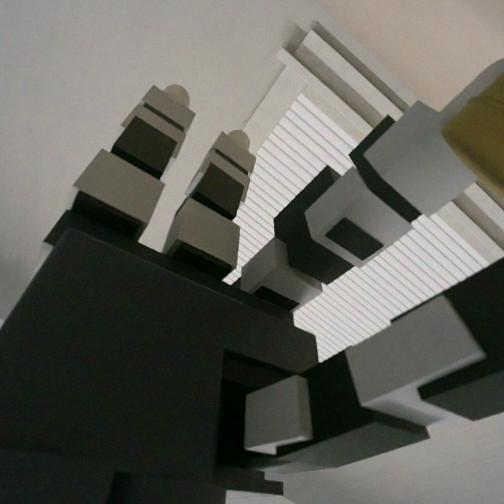

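Call:
move(
  joints={"joint_2_rad":0.419,"joint_4_rad":-1.691,"joint_6_rad":0.493},
  min_time_s=1.5,
)

Call:
move(
  joints={"joint_2_rad":0.426,"joint_4_rad":-1.704,"joint_6_rad":0.513},
  min_time_s=1.5,
)

Call:
move(
  joints={"joint_2_rad":0.432,"joint_4_rad":-1.715,"joint_6_rad":0.529},
  min_time_s=1.5,
  cameras=["wrist_camera"],
)

Scene clock: 743.53 s.
move: done
base_odometry: x=+0.517 y=+0.636 heading=+0.840
base_tilt: forward=+0.1 right=+0.3
base_status: not commanded
joint_positions: joint_1_rad=+0.276 joint_2_rad=+0.383 joint_3_rad=+3.132 joint_4_rad=-1.670 joint_5_rad=-0.020 joint_6_rad=+0.397 joint_7_rad=+0.003 hand_index_mcp=-0.451 hand_index_abd=+0.002 hand_index_pip=+0.610 hand_index_dip=+0.712 hand_middle_mcp=+0.746 hand_middle_abd=+0.111 hand_middle_pip=+0.576 hand_middle_dip=+0.699 hand_ring_mcp=+0.745 hand_ring_abd=+0.002 hand_ring_pip=+0.575 hand_ring_dip=+0.696 hand_thumb_cmc=-0.541 hand_thumb_axl=+0.677 hand_thumb_mcp=+0.153 hand_thumb_ipl=+0.187 hand_current_limit=+0.100 hand_speed=-0.850
joint_status: all done
hand_state: blocked,goal,blocked,goal,goal,overload,goal,goal,goal,goal,goal,goal,goal,goal,blocked,goal
index_mcp_current_ma: 274
index_abd_current_ma: 0
index_pip_current_ma: 31
index_dip_current_ma: 8
middle_mcp_current_ma: -3
middle_abd_current_ma: 0
middle_pip_current_ma: 0
middle_dip_current_ma: 0
ring_mcp_current_ma: -4
ring_abd_current_ma: 0
ring_pip_current_ma: 0
ring_dip_current_ma: 0
thumb_cmc_current_ma: -1
thumb_axl_current_ma: 0
thumb_mcp_current_ma: 278
thumb_ipl_current_ma: 19
hand_goal_index_mcp: -0.564
hand_goal_index_abd: 0.000
hand_goal_index_pip: 0.576
hand_goal_index_dip: 0.696
hand_goal_middle_mcp: 0.754
hand_goal_middle_abd: 0.000
hand_goal_middle_pip: 0.576
hand_goal_middle_dip: 0.696
hand_goal_ring_mcp: 0.754
hand_goal_ring_abd: 0.000
hand_goal_ring_pip: 0.576
hand_goal_ring_dip: 0.696
hand_goal_thumb_cmc: -0.536
hand_goal_thumb_axl: 0.678
hand_goal_thumb_mcp: 0.060
hand_goal_thumb_ipl: 0.168
motor_effort: joint_1_rad=-1(1) joint_2_rad=-27(29) joint_3_rad=+0(1) joint_4_rad=+17(17) joint_5_rad=+1(1) joint_6_rad=+8(10) joint_7_rad=-1(1)
hand_pose: x=+0.8281 y=-0.1703 z=+0.8167 quat_wxyz=(+0.414, -0.439, +0.591, -0.535) (m; base frame)
hand_target: x=+0.8363 y=-0.1749 z=+0.8066 quat_wxyz=(+0.426, -0.431, +0.581, -0.543) (m; base frame)
hand_status: not commanded
pictures: none

Scene clock: 745.30 s.
move: done
base_odometry: x=+0.517 y=+0.636 heading=+0.840
base_tilt: forward=+0.1 right=+0.3
base_status: not commanded
joint_positions: joint_1_rad=+0.276 joint_2_rad=+0.389 joint_3_rad=+3.132 joint_4_rad=-1.683 joint_5_rad=-0.020 joint_6_rad=+0.417 joint_7_rad=+0.003 hand_index_mcp=-0.451 hand_index_abd=+0.002 hand_index_pip=+0.610 hand_index_dip=+0.712 hand_middle_mcp=+0.746 hand_middle_abd=+0.111 hand_middle_pip=+0.576 hand_middle_dip=+0.699 hand_ring_mcp=+0.745 hand_ring_abd=+0.002 hand_ring_pip=+0.575 hand_ring_dip=+0.696 hand_thumb_cmc=-0.541 hand_thumb_axl=+0.677 hand_thumb_mcp=+0.153 hand_thumb_ipl=+0.187 hand_current_limit=+0.100 hand_speed=-0.850
joint_status: all done
hand_state: blocked,goal,blocked,goal,goal,overload,goal,goal,goal,goal,goal,goal,goal,goal,blocked,goal
index_mcp_current_ma: 274
index_abd_current_ma: 0
index_pip_current_ma: 31
index_dip_current_ma: 8
middle_mcp_current_ma: -3
middle_abd_current_ma: 0
middle_pip_current_ma: 0
middle_dip_current_ma: 0
ring_mcp_current_ma: -4
ring_abd_current_ma: 0
ring_pip_current_ma: 0
ring_dip_current_ma: 0
thumb_cmc_current_ma: -1
thumb_axl_current_ma: 0
thumb_mcp_current_ma: 278
thumb_ipl_current_ma: 19
hand_goal_index_mcp: -0.564
hand_goal_index_abd: 0.000
hand_goal_index_pip: 0.576
hand_goal_index_dip: 0.696
hand_goal_middle_mcp: 0.754
hand_goal_middle_abd: 0.000
hand_goal_middle_pip: 0.576
hand_goal_middle_dip: 0.696
hand_goal_ring_mcp: 0.754
hand_goal_ring_abd: 0.000
hand_goal_ring_pip: 0.576
hand_goal_ring_dip: 0.696
hand_goal_thumb_cmc: -0.536
hand_goal_thumb_axl: 0.678
hand_goal_thumb_mcp: 0.060
hand_goal_thumb_ipl: 0.168
motor_effort: joint_1_rad=-1(1) joint_2_rad=-27(29) joint_3_rad=+0(1) joint_4_rad=+16(18) joint_5_rad=+0(1) joint_6_rad=+8(10) joint_7_rad=-1(1)
hand_pose: x=+0.8278 y=-0.1703 z=+0.8103 quat_wxyz=(+0.414, -0.439, +0.591, -0.535) (m; base frame)
hand_target: x=+0.8358 y=-0.1747 z=+0.8001 quat_wxyz=(+0.426, -0.431, +0.581, -0.543) (m; base frame)
hand_status: not commanded
pictures: none

Scene clock: 747.10 s.
move: done
base_odometry: x=+0.517 y=+0.636 heading=+0.840
base_tilt: forward=+0.1 right=+0.3
base_status: not commanded
joint_positions: joint_1_rad=+0.276 joint_2_rad=+0.395 joint_3_rad=+3.132 joint_4_rad=-1.694 joint_5_rad=-0.020 joint_6_rad=+0.433 joint_7_rad=+0.003 hand_index_mcp=-0.451 hand_index_abd=+0.002 hand_index_pip=+0.610 hand_index_dip=+0.712 hand_middle_mcp=+0.746 hand_middle_abd=+0.111 hand_middle_pip=+0.576 hand_middle_dip=+0.699 hand_ring_mcp=+0.745 hand_ring_abd=+0.002 hand_ring_pip=+0.575 hand_ring_dip=+0.696 hand_thumb_cmc=-0.541 hand_thumb_axl=+0.677 hand_thumb_mcp=+0.153 hand_thumb_ipl=+0.187 hand_current_limit=+0.100 hand_speed=-0.850
joint_status: all done
hand_state: blocked,goal,blocked,goal,goal,overload,goal,goal,goal,goal,goal,goal,goal,goal,blocked,goal
index_mcp_current_ma: 274
index_abd_current_ma: 0
index_pip_current_ma: 31
index_dip_current_ma: 8
middle_mcp_current_ma: -3
middle_abd_current_ma: 0
middle_pip_current_ma: 0
middle_dip_current_ma: 0
ring_mcp_current_ma: -4
ring_abd_current_ma: 0
ring_pip_current_ma: 0
ring_dip_current_ma: 0
thumb_cmc_current_ma: -1
thumb_axl_current_ma: 0
thumb_mcp_current_ma: 278
thumb_ipl_current_ma: 19
hand_goal_index_mcp: -0.564
hand_goal_index_abd: 0.000
hand_goal_index_pip: 0.576
hand_goal_index_dip: 0.696
hand_goal_middle_mcp: 0.754
hand_goal_middle_abd: 0.000
hand_goal_middle_pip: 0.576
hand_goal_middle_dip: 0.696
hand_goal_ring_mcp: 0.754
hand_goal_ring_abd: 0.000
hand_goal_ring_pip: 0.576
hand_goal_ring_dip: 0.696
hand_goal_thumb_cmc: -0.536
hand_goal_thumb_axl: 0.678
hand_goal_thumb_mcp: 0.060
hand_goal_thumb_ipl: 0.168
motor_effort: joint_1_rad=-1(1) joint_2_rad=-28(29) joint_3_rad=+0(1) joint_4_rad=+16(17) joint_5_rad=+0(1) joint_6_rad=+9(10) joint_7_rad=-1(1)
hand_pose: x=+0.8274 y=-0.1703 z=+0.8044 quat_wxyz=(+0.413, -0.439, +0.592, -0.535) (m; base frame)
hand_target: x=+0.8351 y=-0.1744 z=+0.7942 quat_wxyz=(+0.426, -0.431, +0.581, -0.543) (m; base frame)
hand_status: not commanded
pictures: wrist_camera
Images, in order (width x height): wrist_camera 504x504.

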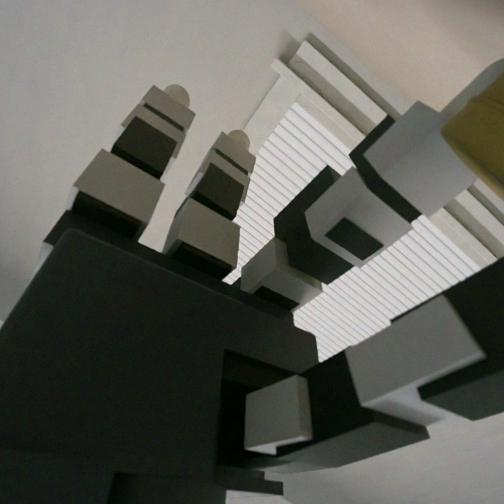

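Call:
move(
  joints={"joint_2_rad":0.437,"joint_4_rad":-1.723,"joint_6_rad":0.541},
  min_time_s=1,
)

Call:
move(
  joints={"joint_2_rad":0.441,"joint_4_rad":-1.731,"joint_6_rad":0.553},
  min_time_s=1,
)

Call:
move(
  joints={"joint_2_rad":0.445,"joint_4_rad":-1.738,"joint_6_rad":0.565},
  min_time_s=1,
  cameras=["wrist_camera"],
)

Scene clock: 750.63 s.
move: done
base_odometry: x=+0.517 y=+0.636 heading=+0.840
base_tilt: forward=+0.1 right=+0.3
base_status: not commanded
joint_positions: joint_1_rad=+0.276 joint_2_rad=+0.400 joint_3_rad=+3.132 joint_4_rad=-1.702 joint_5_rad=-0.020 joint_6_rad=+0.445 joint_7_rad=+0.003 hand_index_mcp=-0.451 hand_index_abd=+0.002 hand_index_pip=+0.610 hand_index_dip=+0.712 hand_middle_mcp=+0.746 hand_middle_abd=+0.111 hand_middle_pip=+0.576 hand_middle_dip=+0.699 hand_ring_mcp=+0.745 hand_ring_abd=+0.002 hand_ring_pip=+0.575 hand_ring_dip=+0.696 hand_thumb_cmc=-0.541 hand_thumb_axl=+0.677 hand_thumb_mcp=+0.153 hand_thumb_ipl=+0.187 hand_current_limit=+0.100 hand_speed=-0.850
joint_status: all done
hand_state: blocked,goal,blocked,goal,goal,overload,goal,goal,goal,goal,goal,goal,goal,goal,blocked,goal
index_mcp_current_ma: 274
index_abd_current_ma: 0
index_pip_current_ma: 31
index_dip_current_ma: 8
middle_mcp_current_ma: -3
middle_abd_current_ma: 0
middle_pip_current_ma: 0
middle_dip_current_ma: 0
ring_mcp_current_ma: -4
ring_abd_current_ma: 0
ring_pip_current_ma: 0
ring_dip_current_ma: 0
thumb_cmc_current_ma: -1
thumb_axl_current_ma: 0
thumb_mcp_current_ma: 278
thumb_ipl_current_ma: 19
hand_goal_index_mcp: -0.564
hand_goal_index_abd: 0.000
hand_goal_index_pip: 0.576
hand_goal_index_dip: 0.696
hand_goal_middle_mcp: 0.754
hand_goal_middle_abd: 0.000
hand_goal_middle_pip: 0.576
hand_goal_middle_dip: 0.696
hand_goal_ring_mcp: 0.754
hand_goal_ring_abd: 0.000
hand_goal_ring_pip: 0.576
hand_goal_ring_dip: 0.696
hand_goal_thumb_cmc: -0.536
hand_goal_thumb_axl: 0.678
hand_goal_thumb_mcp: 0.060
hand_goal_thumb_ipl: 0.168
motor_effort: joint_1_rad=-1(1) joint_2_rad=-28(29) joint_3_rad=+0(1) joint_4_rad=+16(17) joint_5_rad=+0(1) joint_6_rad=+9(10) joint_7_rad=-1(1)
hand_pose: x=+0.8272 y=-0.1703 z=+0.7997 quat_wxyz=(+0.413, -0.439, +0.592, -0.535) (m; base frame)
hand_target: x=+0.8347 y=-0.1742 z=+0.7897 quat_wxyz=(+0.426, -0.431, +0.582, -0.542) (m; base frame)
hand_status: not commanded
pictures: none

Scene clock: 751.93 s.
move: done
base_odometry: x=+0.517 y=+0.636 heading=+0.840
base_tilt: forward=+0.1 right=+0.3
base_status: not commanded
joint_positions: joint_1_rad=+0.276 joint_2_rad=+0.404 joint_3_rad=+3.132 joint_4_rad=-1.710 joint_5_rad=-0.020 joint_6_rad=+0.457 joint_7_rad=+0.003 hand_index_mcp=-0.451 hand_index_abd=+0.002 hand_index_pip=+0.610 hand_index_dip=+0.712 hand_middle_mcp=+0.746 hand_middle_abd=+0.111 hand_middle_pip=+0.576 hand_middle_dip=+0.699 hand_ring_mcp=+0.745 hand_ring_abd=+0.002 hand_ring_pip=+0.575 hand_ring_dip=+0.696 hand_thumb_cmc=-0.541 hand_thumb_axl=+0.677 hand_thumb_mcp=+0.153 hand_thumb_ipl=+0.187 hand_current_limit=+0.100 hand_speed=-0.850
joint_status: all done
hand_state: blocked,goal,blocked,goal,goal,overload,goal,goal,goal,goal,goal,goal,goal,goal,blocked,goal
index_mcp_current_ma: 274
index_abd_current_ma: 0
index_pip_current_ma: 31
index_dip_current_ma: 8
middle_mcp_current_ma: -3
middle_abd_current_ma: 0
middle_pip_current_ma: 0
middle_dip_current_ma: 0
ring_mcp_current_ma: -4
ring_abd_current_ma: 0
ring_pip_current_ma: 0
ring_dip_current_ma: 0
thumb_cmc_current_ma: -1
thumb_axl_current_ma: 0
thumb_mcp_current_ma: 278
thumb_ipl_current_ma: 19
hand_goal_index_mcp: -0.564
hand_goal_index_abd: 0.000
hand_goal_index_pip: 0.576
hand_goal_index_dip: 0.696
hand_goal_middle_mcp: 0.754
hand_goal_middle_abd: 0.000
hand_goal_middle_pip: 0.576
hand_goal_middle_dip: 0.696
hand_goal_ring_mcp: 0.754
hand_goal_ring_abd: 0.000
hand_goal_ring_pip: 0.576
hand_goal_ring_dip: 0.696
hand_goal_thumb_cmc: -0.536
hand_goal_thumb_axl: 0.678
hand_goal_thumb_mcp: 0.060
hand_goal_thumb_ipl: 0.168
motor_effort: joint_1_rad=-1(1) joint_2_rad=-28(29) joint_3_rad=+0(1) joint_4_rad=+16(17) joint_5_rad=+0(1) joint_6_rad=+9(9) joint_7_rad=-1(1)
hand_pose: x=+0.8268 y=-0.1703 z=+0.7958 quat_wxyz=(+0.413, -0.439, +0.592, -0.535) (m; base frame)
hand_target: x=+0.8342 y=-0.1740 z=+0.7858 quat_wxyz=(+0.426, -0.431, +0.582, -0.542) (m; base frame)
hand_status: not commanded
pictures: none

Scene clock: 753.23 s.
move: done
base_odometry: x=+0.517 y=+0.636 heading=+0.840
base_tilt: forward=+0.1 right=+0.3
base_status: not commanded
joint_positions: joint_1_rad=+0.276 joint_2_rad=+0.408 joint_3_rad=+3.132 joint_4_rad=-1.717 joint_5_rad=-0.020 joint_6_rad=+0.469 joint_7_rad=+0.003 hand_index_mcp=-0.451 hand_index_abd=+0.002 hand_index_pip=+0.610 hand_index_dip=+0.712 hand_middle_mcp=+0.746 hand_middle_abd=+0.111 hand_middle_pip=+0.576 hand_middle_dip=+0.699 hand_ring_mcp=+0.745 hand_ring_abd=+0.002 hand_ring_pip=+0.575 hand_ring_dip=+0.696 hand_thumb_cmc=-0.541 hand_thumb_axl=+0.677 hand_thumb_mcp=+0.153 hand_thumb_ipl=+0.187 hand_current_limit=+0.100 hand_speed=-0.850
joint_status: all done
hand_state: blocked,goal,blocked,goal,goal,overload,goal,goal,goal,goal,goal,goal,goal,goal,blocked,goal
index_mcp_current_ma: 274
index_abd_current_ma: 0
index_pip_current_ma: 31
index_dip_current_ma: 8
middle_mcp_current_ma: -3
middle_abd_current_ma: 0
middle_pip_current_ma: 0
middle_dip_current_ma: 0
ring_mcp_current_ma: -4
ring_abd_current_ma: 0
ring_pip_current_ma: 0
ring_dip_current_ma: 0
thumb_cmc_current_ma: -1
thumb_axl_current_ma: 0
thumb_mcp_current_ma: 278
thumb_ipl_current_ma: 19
hand_goal_index_mcp: -0.564
hand_goal_index_abd: 0.000
hand_goal_index_pip: 0.576
hand_goal_index_dip: 0.696
hand_goal_middle_mcp: 0.754
hand_goal_middle_abd: 0.000
hand_goal_middle_pip: 0.576
hand_goal_middle_dip: 0.696
hand_goal_ring_mcp: 0.754
hand_goal_ring_abd: 0.000
hand_goal_ring_pip: 0.576
hand_goal_ring_dip: 0.696
hand_goal_thumb_cmc: -0.536
hand_goal_thumb_axl: 0.678
hand_goal_thumb_mcp: 0.060
hand_goal_thumb_ipl: 0.168
motor_effort: joint_1_rad=-1(1) joint_2_rad=-27(29) joint_3_rad=+0(1) joint_4_rad=+16(17) joint_5_rad=+0(1) joint_6_rad=+8(9) joint_7_rad=+0(1)
hand_pose: x=+0.8266 y=-0.1703 z=+0.7925 quat_wxyz=(+0.413, -0.439, +0.592, -0.535) (m; base frame)
hand_target: x=+0.8338 y=-0.1738 z=+0.7826 quat_wxyz=(+0.427, -0.431, +0.581, -0.543) (m; base frame)
hand_status: not commanded
pictures: wrist_camera
Images, in order (width x height): wrist_camera 504x504.

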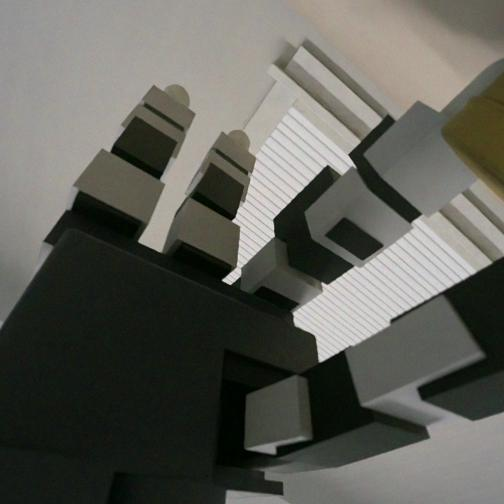

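Call:
move(
  joints={"joint_2_rad":0.449,"joint_4_rad":-1.746,"joint_6_rad":0.577},
  min_time_s=1,
)

Call:
move(
  joints={"joint_2_rad":0.453,"joint_4_rad":-1.754,"joint_6_rad":0.589},
  min_time_s=1,
)

Call:
move(
  joints={"joint_2_rad":0.457,"joint_4_rad":-1.762,"joint_6_rad":0.601},
  min_time_s=1,
  cameras=["wrist_camera"],
)

Scene clock: 755.63 s.
move: done
base_odometry: x=+0.517 y=+0.636 heading=+0.840
base_tilt: forward=+0.1 right=+0.3
base_status: not commanded
joint_positions: joint_1_rad=+0.276 joint_2_rad=+0.411 joint_3_rad=+3.132 joint_4_rad=-1.724 joint_5_rad=-0.020 joint_6_rad=+0.482 joint_7_rad=+0.003 hand_index_mcp=-0.451 hand_index_abd=+0.002 hand_index_pip=+0.610 hand_index_dip=+0.712 hand_middle_mcp=+0.746 hand_middle_abd=+0.111 hand_middle_pip=+0.576 hand_middle_dip=+0.699 hand_ring_mcp=+0.745 hand_ring_abd=+0.002 hand_ring_pip=+0.575 hand_ring_dip=+0.696 hand_thumb_cmc=-0.541 hand_thumb_axl=+0.677 hand_thumb_mcp=+0.153 hand_thumb_ipl=+0.187 hand_current_limit=+0.100 hand_speed=-0.850
joint_status: all done
hand_state: blocked,goal,blocked,goal,goal,overload,goal,goal,goal,goal,goal,goal,goal,goal,blocked,goal
index_mcp_current_ma: 274
index_abd_current_ma: 0
index_pip_current_ma: 31
index_dip_current_ma: 8
middle_mcp_current_ma: -3
middle_abd_current_ma: 0
middle_pip_current_ma: 0
middle_dip_current_ma: 0
ring_mcp_current_ma: -4
ring_abd_current_ma: 0
ring_pip_current_ma: 0
ring_dip_current_ma: 0
thumb_cmc_current_ma: -1
thumb_axl_current_ma: 0
thumb_mcp_current_ma: 278
thumb_ipl_current_ma: 19
hand_goal_index_mcp: -0.564
hand_goal_index_abd: 0.000
hand_goal_index_pip: 0.576
hand_goal_index_dip: 0.696
hand_goal_middle_mcp: 0.754
hand_goal_middle_abd: 0.000
hand_goal_middle_pip: 0.576
hand_goal_middle_dip: 0.696
hand_goal_ring_mcp: 0.754
hand_goal_ring_abd: 0.000
hand_goal_ring_pip: 0.576
hand_goal_ring_dip: 0.696
hand_goal_thumb_cmc: -0.536
hand_goal_thumb_axl: 0.678
hand_goal_thumb_mcp: 0.060
hand_goal_thumb_ipl: 0.168
motor_effort: joint_1_rad=-1(1) joint_2_rad=-27(29) joint_3_rad=+0(1) joint_4_rad=+16(17) joint_5_rad=+0(1) joint_6_rad=+8(10) joint_7_rad=-1(1)
hand_pose: x=+0.8264 y=-0.1704 z=+0.7905 quat_wxyz=(+0.414, -0.438, +0.591, -0.537) (m; base frame)
hand_target: x=+0.8332 y=-0.1735 z=+0.7788 quat_wxyz=(+0.427, -0.431, +0.581, -0.542) (m; base frame)
hand_status: not commanded
pictures: none

Scene clock: 756.93 s.
move: done
base_odometry: x=+0.517 y=+0.636 heading=+0.840
base_tilt: forward=+0.1 right=+0.3
base_status: not commanded
joint_positions: joint_1_rad=+0.276 joint_2_rad=+0.412 joint_3_rad=+3.132 joint_4_rad=-1.730 joint_5_rad=-0.020 joint_6_rad=+0.497 joint_7_rad=+0.003 hand_index_mcp=-0.451 hand_index_abd=+0.002 hand_index_pip=+0.610 hand_index_dip=+0.712 hand_middle_mcp=+0.746 hand_middle_abd=+0.111 hand_middle_pip=+0.576 hand_middle_dip=+0.699 hand_ring_mcp=+0.745 hand_ring_abd=+0.002 hand_ring_pip=+0.575 hand_ring_dip=+0.696 hand_thumb_cmc=-0.541 hand_thumb_axl=+0.677 hand_thumb_mcp=+0.153 hand_thumb_ipl=+0.187 hand_current_limit=+0.100 hand_speed=-0.850
joint_status: all done
hand_state: blocked,goal,blocked,goal,goal,overload,goal,goal,goal,goal,goal,goal,goal,goal,blocked,goal
index_mcp_current_ma: 274
index_abd_current_ma: 0
index_pip_current_ma: 31
index_dip_current_ma: 8
middle_mcp_current_ma: -3
middle_abd_current_ma: 0
middle_pip_current_ma: 0
middle_dip_current_ma: 0
ring_mcp_current_ma: -4
ring_abd_current_ma: 0
ring_pip_current_ma: 0
ring_dip_current_ma: 0
thumb_cmc_current_ma: -1
thumb_axl_current_ma: 0
thumb_mcp_current_ma: 278
thumb_ipl_current_ma: 20
hand_goal_index_mcp: -0.564
hand_goal_index_abd: 0.000
hand_goal_index_pip: 0.576
hand_goal_index_dip: 0.696
hand_goal_middle_mcp: 0.754
hand_goal_middle_abd: 0.000
hand_goal_middle_pip: 0.576
hand_goal_middle_dip: 0.696
hand_goal_ring_mcp: 0.754
hand_goal_ring_abd: 0.000
hand_goal_ring_pip: 0.576
hand_goal_ring_dip: 0.696
hand_goal_thumb_cmc: -0.536
hand_goal_thumb_axl: 0.678
hand_goal_thumb_mcp: 0.060
hand_goal_thumb_ipl: 0.168
motor_effort: joint_1_rad=-1(1) joint_2_rad=-27(29) joint_3_rad=-1(1) joint_4_rad=+15(17) joint_5_rad=+0(1) joint_6_rad=+8(10) joint_7_rad=-1(1)
hand_pose: x=+0.8263 y=-0.1704 z=+0.7906 quat_wxyz=(+0.415, -0.437, +0.589, -0.539) (m; base frame)
hand_target: x=+0.8325 y=-0.1733 z=+0.7750 quat_wxyz=(+0.427, -0.431, +0.581, -0.542) (m; base frame)
hand_status: not commanded
pictures: none

Scene clock: 758.23 s.
move: done
base_odometry: x=+0.517 y=+0.636 heading=+0.840
base_tilt: forward=+0.1 right=+0.3
base_status: not commanded
joint_positions: joint_1_rad=+0.276 joint_2_rad=+0.413 joint_3_rad=+3.132 joint_4_rad=-1.736 joint_5_rad=-0.020 joint_6_rad=+0.511 joint_7_rad=+0.002 hand_index_mcp=-0.451 hand_index_abd=+0.002 hand_index_pip=+0.610 hand_index_dip=+0.712 hand_middle_mcp=+0.746 hand_middle_abd=+0.111 hand_middle_pip=+0.576 hand_middle_dip=+0.699 hand_ring_mcp=+0.745 hand_ring_abd=+0.002 hand_ring_pip=+0.575 hand_ring_dip=+0.696 hand_thumb_cmc=-0.541 hand_thumb_axl=+0.677 hand_thumb_mcp=+0.153 hand_thumb_ipl=+0.187 hand_current_limit=+0.100 hand_speed=-0.850
joint_status: all done
hand_state: blocked,goal,blocked,goal,goal,overload,goal,goal,goal,goal,goal,goal,goal,goal,blocked,goal
index_mcp_current_ma: 274
index_abd_current_ma: 0
index_pip_current_ma: 31
index_dip_current_ma: 8
middle_mcp_current_ma: -3
middle_abd_current_ma: 0
middle_pip_current_ma: 0
middle_dip_current_ma: 0
ring_mcp_current_ma: -4
ring_abd_current_ma: 0
ring_pip_current_ma: 0
ring_dip_current_ma: 0
thumb_cmc_current_ma: -1
thumb_axl_current_ma: 0
thumb_mcp_current_ma: 278
thumb_ipl_current_ma: 20
hand_goal_index_mcp: -0.564
hand_goal_index_abd: 0.000
hand_goal_index_pip: 0.576
hand_goal_index_dip: 0.696
hand_goal_middle_mcp: 0.754
hand_goal_middle_abd: 0.000
hand_goal_middle_pip: 0.576
hand_goal_middle_dip: 0.696
hand_goal_ring_mcp: 0.754
hand_goal_ring_abd: 0.000
hand_goal_ring_pip: 0.576
hand_goal_ring_dip: 0.696
hand_goal_thumb_cmc: -0.536
hand_goal_thumb_axl: 0.678
hand_goal_thumb_mcp: 0.060
hand_goal_thumb_ipl: 0.168
motor_effort: joint_1_rad=-1(1) joint_2_rad=-27(29) joint_3_rad=+0(1) joint_4_rad=+15(16) joint_5_rad=+0(1) joint_6_rad=+8(9) joint_7_rad=+0(1)
hand_pose: x=+0.8262 y=-0.1705 z=+0.7908 quat_wxyz=(+0.417, -0.435, +0.587, -0.541) (m; base frame)
hand_target: x=+0.8318 y=-0.1730 z=+0.7712 quat_wxyz=(+0.427, -0.431, +0.581, -0.542) (m; base frame)
hand_status: not commanded
pictures: wrist_camera
Images, in order (width x height): wrist_camera 504x504.

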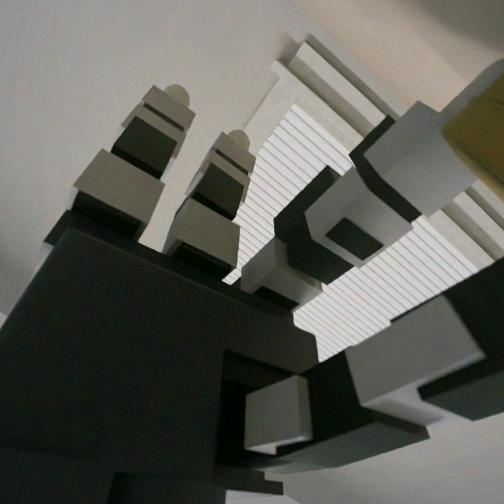

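Call:
move(
  joints={"joint_2_rad":0.449,"joint_4_rad":-1.746,"joint_6_rad":0.585},
  min_time_s=1,
)

Call:
move(
  joints={"hand_index_mcp":-0.45,"hand_thumb_mcp":0.155,"hand_speed":-0.95},
)

Call:
move(
  joints={"hand_index_mcp":-0.3,"hand_thumb_mcp":0.32,"hand_speed":-0.93},
  cameras=["wrist_camera"],
)

Scene clock: 761.13 s.
move: done
base_odometry: x=+0.517 y=+0.636 heading=+0.840
base_tilt: forward=+0.1 right=+0.3
base_status: not commanded
joint_positions: joint_1_rad=+0.276 joint_2_rad=+0.413 joint_3_rad=+3.132 joint_4_rad=-1.736 joint_5_rad=-0.020 joint_6_rad=+0.511 joint_7_rad=+0.002 hand_index_mcp=-0.451 hand_index_abd=+0.002 hand_index_pip=+0.610 hand_index_dip=+0.712 hand_middle_mcp=+0.746 hand_middle_abd=+0.111 hand_middle_pip=+0.576 hand_middle_dip=+0.699 hand_ring_mcp=+0.745 hand_ring_abd=+0.002 hand_ring_pip=+0.575 hand_ring_dip=+0.696 hand_thumb_cmc=-0.541 hand_thumb_axl=+0.677 hand_thumb_mcp=+0.153 hand_thumb_ipl=+0.187 hand_current_limit=+0.100 hand_speed=-0.850
joint_status: all done
hand_state: blocked,goal,blocked,goal,goal,overload,goal,goal,goal,goal,goal,goal,goal,goal,blocked,goal
index_mcp_current_ma: 274
index_abd_current_ma: 0
index_pip_current_ma: 31
index_dip_current_ma: 8
middle_mcp_current_ma: -3
middle_abd_current_ma: 0
middle_pip_current_ma: 0
middle_dip_current_ma: 0
ring_mcp_current_ma: -4
ring_abd_current_ma: 0
ring_pip_current_ma: 0
ring_dip_current_ma: 0
thumb_cmc_current_ma: -1
thumb_axl_current_ma: 0
thumb_mcp_current_ma: 278
thumb_ipl_current_ma: 20
hand_goal_index_mcp: -0.564
hand_goal_index_abd: 0.000
hand_goal_index_pip: 0.576
hand_goal_index_dip: 0.696
hand_goal_middle_mcp: 0.754
hand_goal_middle_abd: 0.000
hand_goal_middle_pip: 0.576
hand_goal_middle_dip: 0.696
hand_goal_ring_mcp: 0.754
hand_goal_ring_abd: 0.000
hand_goal_ring_pip: 0.576
hand_goal_ring_dip: 0.696
hand_goal_thumb_cmc: -0.536
hand_goal_thumb_axl: 0.678
hand_goal_thumb_mcp: 0.060
hand_goal_thumb_ipl: 0.168
motor_effort: joint_1_rad=-1(1) joint_2_rad=-27(28) joint_3_rad=-1(1) joint_4_rad=+15(17) joint_5_rad=+0(1) joint_6_rad=+8(10) joint_7_rad=+0(1)
hand_pose: x=+0.8262 y=-0.1705 z=+0.7908 quat_wxyz=(+0.417, -0.435, +0.587, -0.541) (m; base frame)
hand_target: x=+0.8340 y=-0.1737 z=+0.7811 quat_wxyz=(+0.429, -0.429, +0.579, -0.545) (m; base frame)
hand_status: not commanded
pictures: none

Scene clock: 762.23 s.
move: done
base_odometry: x=+0.517 y=+0.636 heading=+0.840
base_tilt: forward=+0.1 right=+0.3
base_status: not commanded
joint_positions: joint_1_rad=+0.276 joint_2_rad=+0.413 joint_3_rad=+3.132 joint_4_rad=-1.736 joint_5_rad=-0.020 joint_6_rad=+0.511 joint_7_rad=+0.002 hand_index_mcp=-0.436 hand_index_abd=+0.002 hand_index_pip=+0.598 hand_index_dip=+0.709 hand_middle_mcp=+0.746 hand_middle_abd=+0.111 hand_middle_pip=+0.576 hand_middle_dip=+0.699 hand_ring_mcp=+0.745 hand_ring_abd=+0.002 hand_ring_pip=+0.575 hand_ring_dip=+0.696 hand_thumb_cmc=-0.541 hand_thumb_axl=+0.677 hand_thumb_mcp=+0.164 hand_thumb_ipl=+0.179 hand_current_limit=+0.100 hand_speed=-0.950
joint_status: all done
hand_state: goal,goal,blocked,goal,goal,overload,goal,goal,goal,goal,goal,goal,goal,goal,goal,goal
index_mcp_current_ma: 7
index_abd_current_ma: 0
index_pip_current_ma: 15
index_dip_current_ma: 6
middle_mcp_current_ma: -3
middle_abd_current_ma: 0
middle_pip_current_ma: 0
middle_dip_current_ma: 0
ring_mcp_current_ma: -4
ring_abd_current_ma: 0
ring_pip_current_ma: 0
ring_dip_current_ma: 0
thumb_cmc_current_ma: -1
thumb_axl_current_ma: 0
thumb_mcp_current_ma: 4
thumb_ipl_current_ma: 7
hand_goal_index_mcp: -0.450
hand_goal_index_abd: 0.000
hand_goal_index_pip: 0.576
hand_goal_index_dip: 0.696
hand_goal_middle_mcp: 0.754
hand_goal_middle_abd: 0.000
hand_goal_middle_pip: 0.576
hand_goal_middle_dip: 0.696
hand_goal_ring_mcp: 0.754
hand_goal_ring_abd: 0.000
hand_goal_ring_pip: 0.576
hand_goal_ring_dip: 0.696
hand_goal_thumb_cmc: -0.536
hand_goal_thumb_axl: 0.678
hand_goal_thumb_mcp: 0.156
hand_goal_thumb_ipl: 0.168
motor_effort: joint_1_rad=+0(1) joint_2_rad=-28(28) joint_3_rad=-1(1) joint_4_rad=+15(16) joint_5_rad=+1(1) joint_6_rad=+8(9) joint_7_rad=-1(1)
hand_pose: x=+0.8262 y=-0.1705 z=+0.7908 quat_wxyz=(+0.417, -0.435, +0.587, -0.541) (m; base frame)
hand_target: x=+0.8340 y=-0.1737 z=+0.7811 quat_wxyz=(+0.429, -0.429, +0.579, -0.545) (m; base frame)
hand_status: not commanded
pictures: none

Scene clock: 763.50 s.
move: done
base_odometry: x=+0.517 y=+0.636 heading=+0.840
base_tilt: forward=+0.1 right=+0.3
base_status: not commanded
joint_positions: joint_1_rad=+0.276 joint_2_rad=+0.413 joint_3_rad=+3.132 joint_4_rad=-1.736 joint_5_rad=-0.020 joint_6_rad=+0.511 joint_7_rad=+0.002 hand_index_mcp=-0.307 hand_index_abd=+0.002 hand_index_pip=+0.578 hand_index_dip=+0.699 hand_middle_mcp=+0.746 hand_middle_abd=+0.111 hand_middle_pip=+0.576 hand_middle_dip=+0.699 hand_ring_mcp=+0.745 hand_ring_abd=+0.002 hand_ring_pip=+0.575 hand_ring_dip=+0.696 hand_thumb_cmc=-0.541 hand_thumb_axl=+0.677 hand_thumb_mcp=+0.316 hand_thumb_ipl=+0.170 hand_current_limit=+0.100 hand_speed=-0.930
joint_status: all done
hand_state: goal,goal,goal,goal,goal,overload,goal,goal,goal,goal,goal,goal,goal,goal,goal,goal
index_mcp_current_ma: -2
index_abd_current_ma: 0
index_pip_current_ma: 0
index_dip_current_ma: 0
middle_mcp_current_ma: -3
middle_abd_current_ma: 0
middle_pip_current_ma: 0
middle_dip_current_ma: 0
ring_mcp_current_ma: -4
ring_abd_current_ma: 0
ring_pip_current_ma: 0
ring_dip_current_ma: 0
thumb_cmc_current_ma: -1
thumb_axl_current_ma: 0
thumb_mcp_current_ma: -1
thumb_ipl_current_ma: 0
hand_goal_index_mcp: -0.300
hand_goal_index_abd: 0.000
hand_goal_index_pip: 0.576
hand_goal_index_dip: 0.696
hand_goal_middle_mcp: 0.754
hand_goal_middle_abd: 0.000
hand_goal_middle_pip: 0.576
hand_goal_middle_dip: 0.696
hand_goal_ring_mcp: 0.754
hand_goal_ring_abd: 0.000
hand_goal_ring_pip: 0.576
hand_goal_ring_dip: 0.696
hand_goal_thumb_cmc: -0.536
hand_goal_thumb_axl: 0.678
hand_goal_thumb_mcp: 0.320
hand_goal_thumb_ipl: 0.168
motor_effort: joint_1_rad=+0(1) joint_2_rad=-28(29) joint_3_rad=+0(1) joint_4_rad=+16(16) joint_5_rad=+0(1) joint_6_rad=+9(9) joint_7_rad=-1(1)
hand_pose: x=+0.8262 y=-0.1705 z=+0.7904 quat_wxyz=(+0.417, -0.435, +0.587, -0.541) (m; base frame)
hand_target: x=+0.8340 y=-0.1737 z=+0.7811 quat_wxyz=(+0.429, -0.429, +0.579, -0.545) (m; base frame)
hand_status: not commanded
pictures: wrist_camera
Images, in order (width x height): wrist_camera 504x504.

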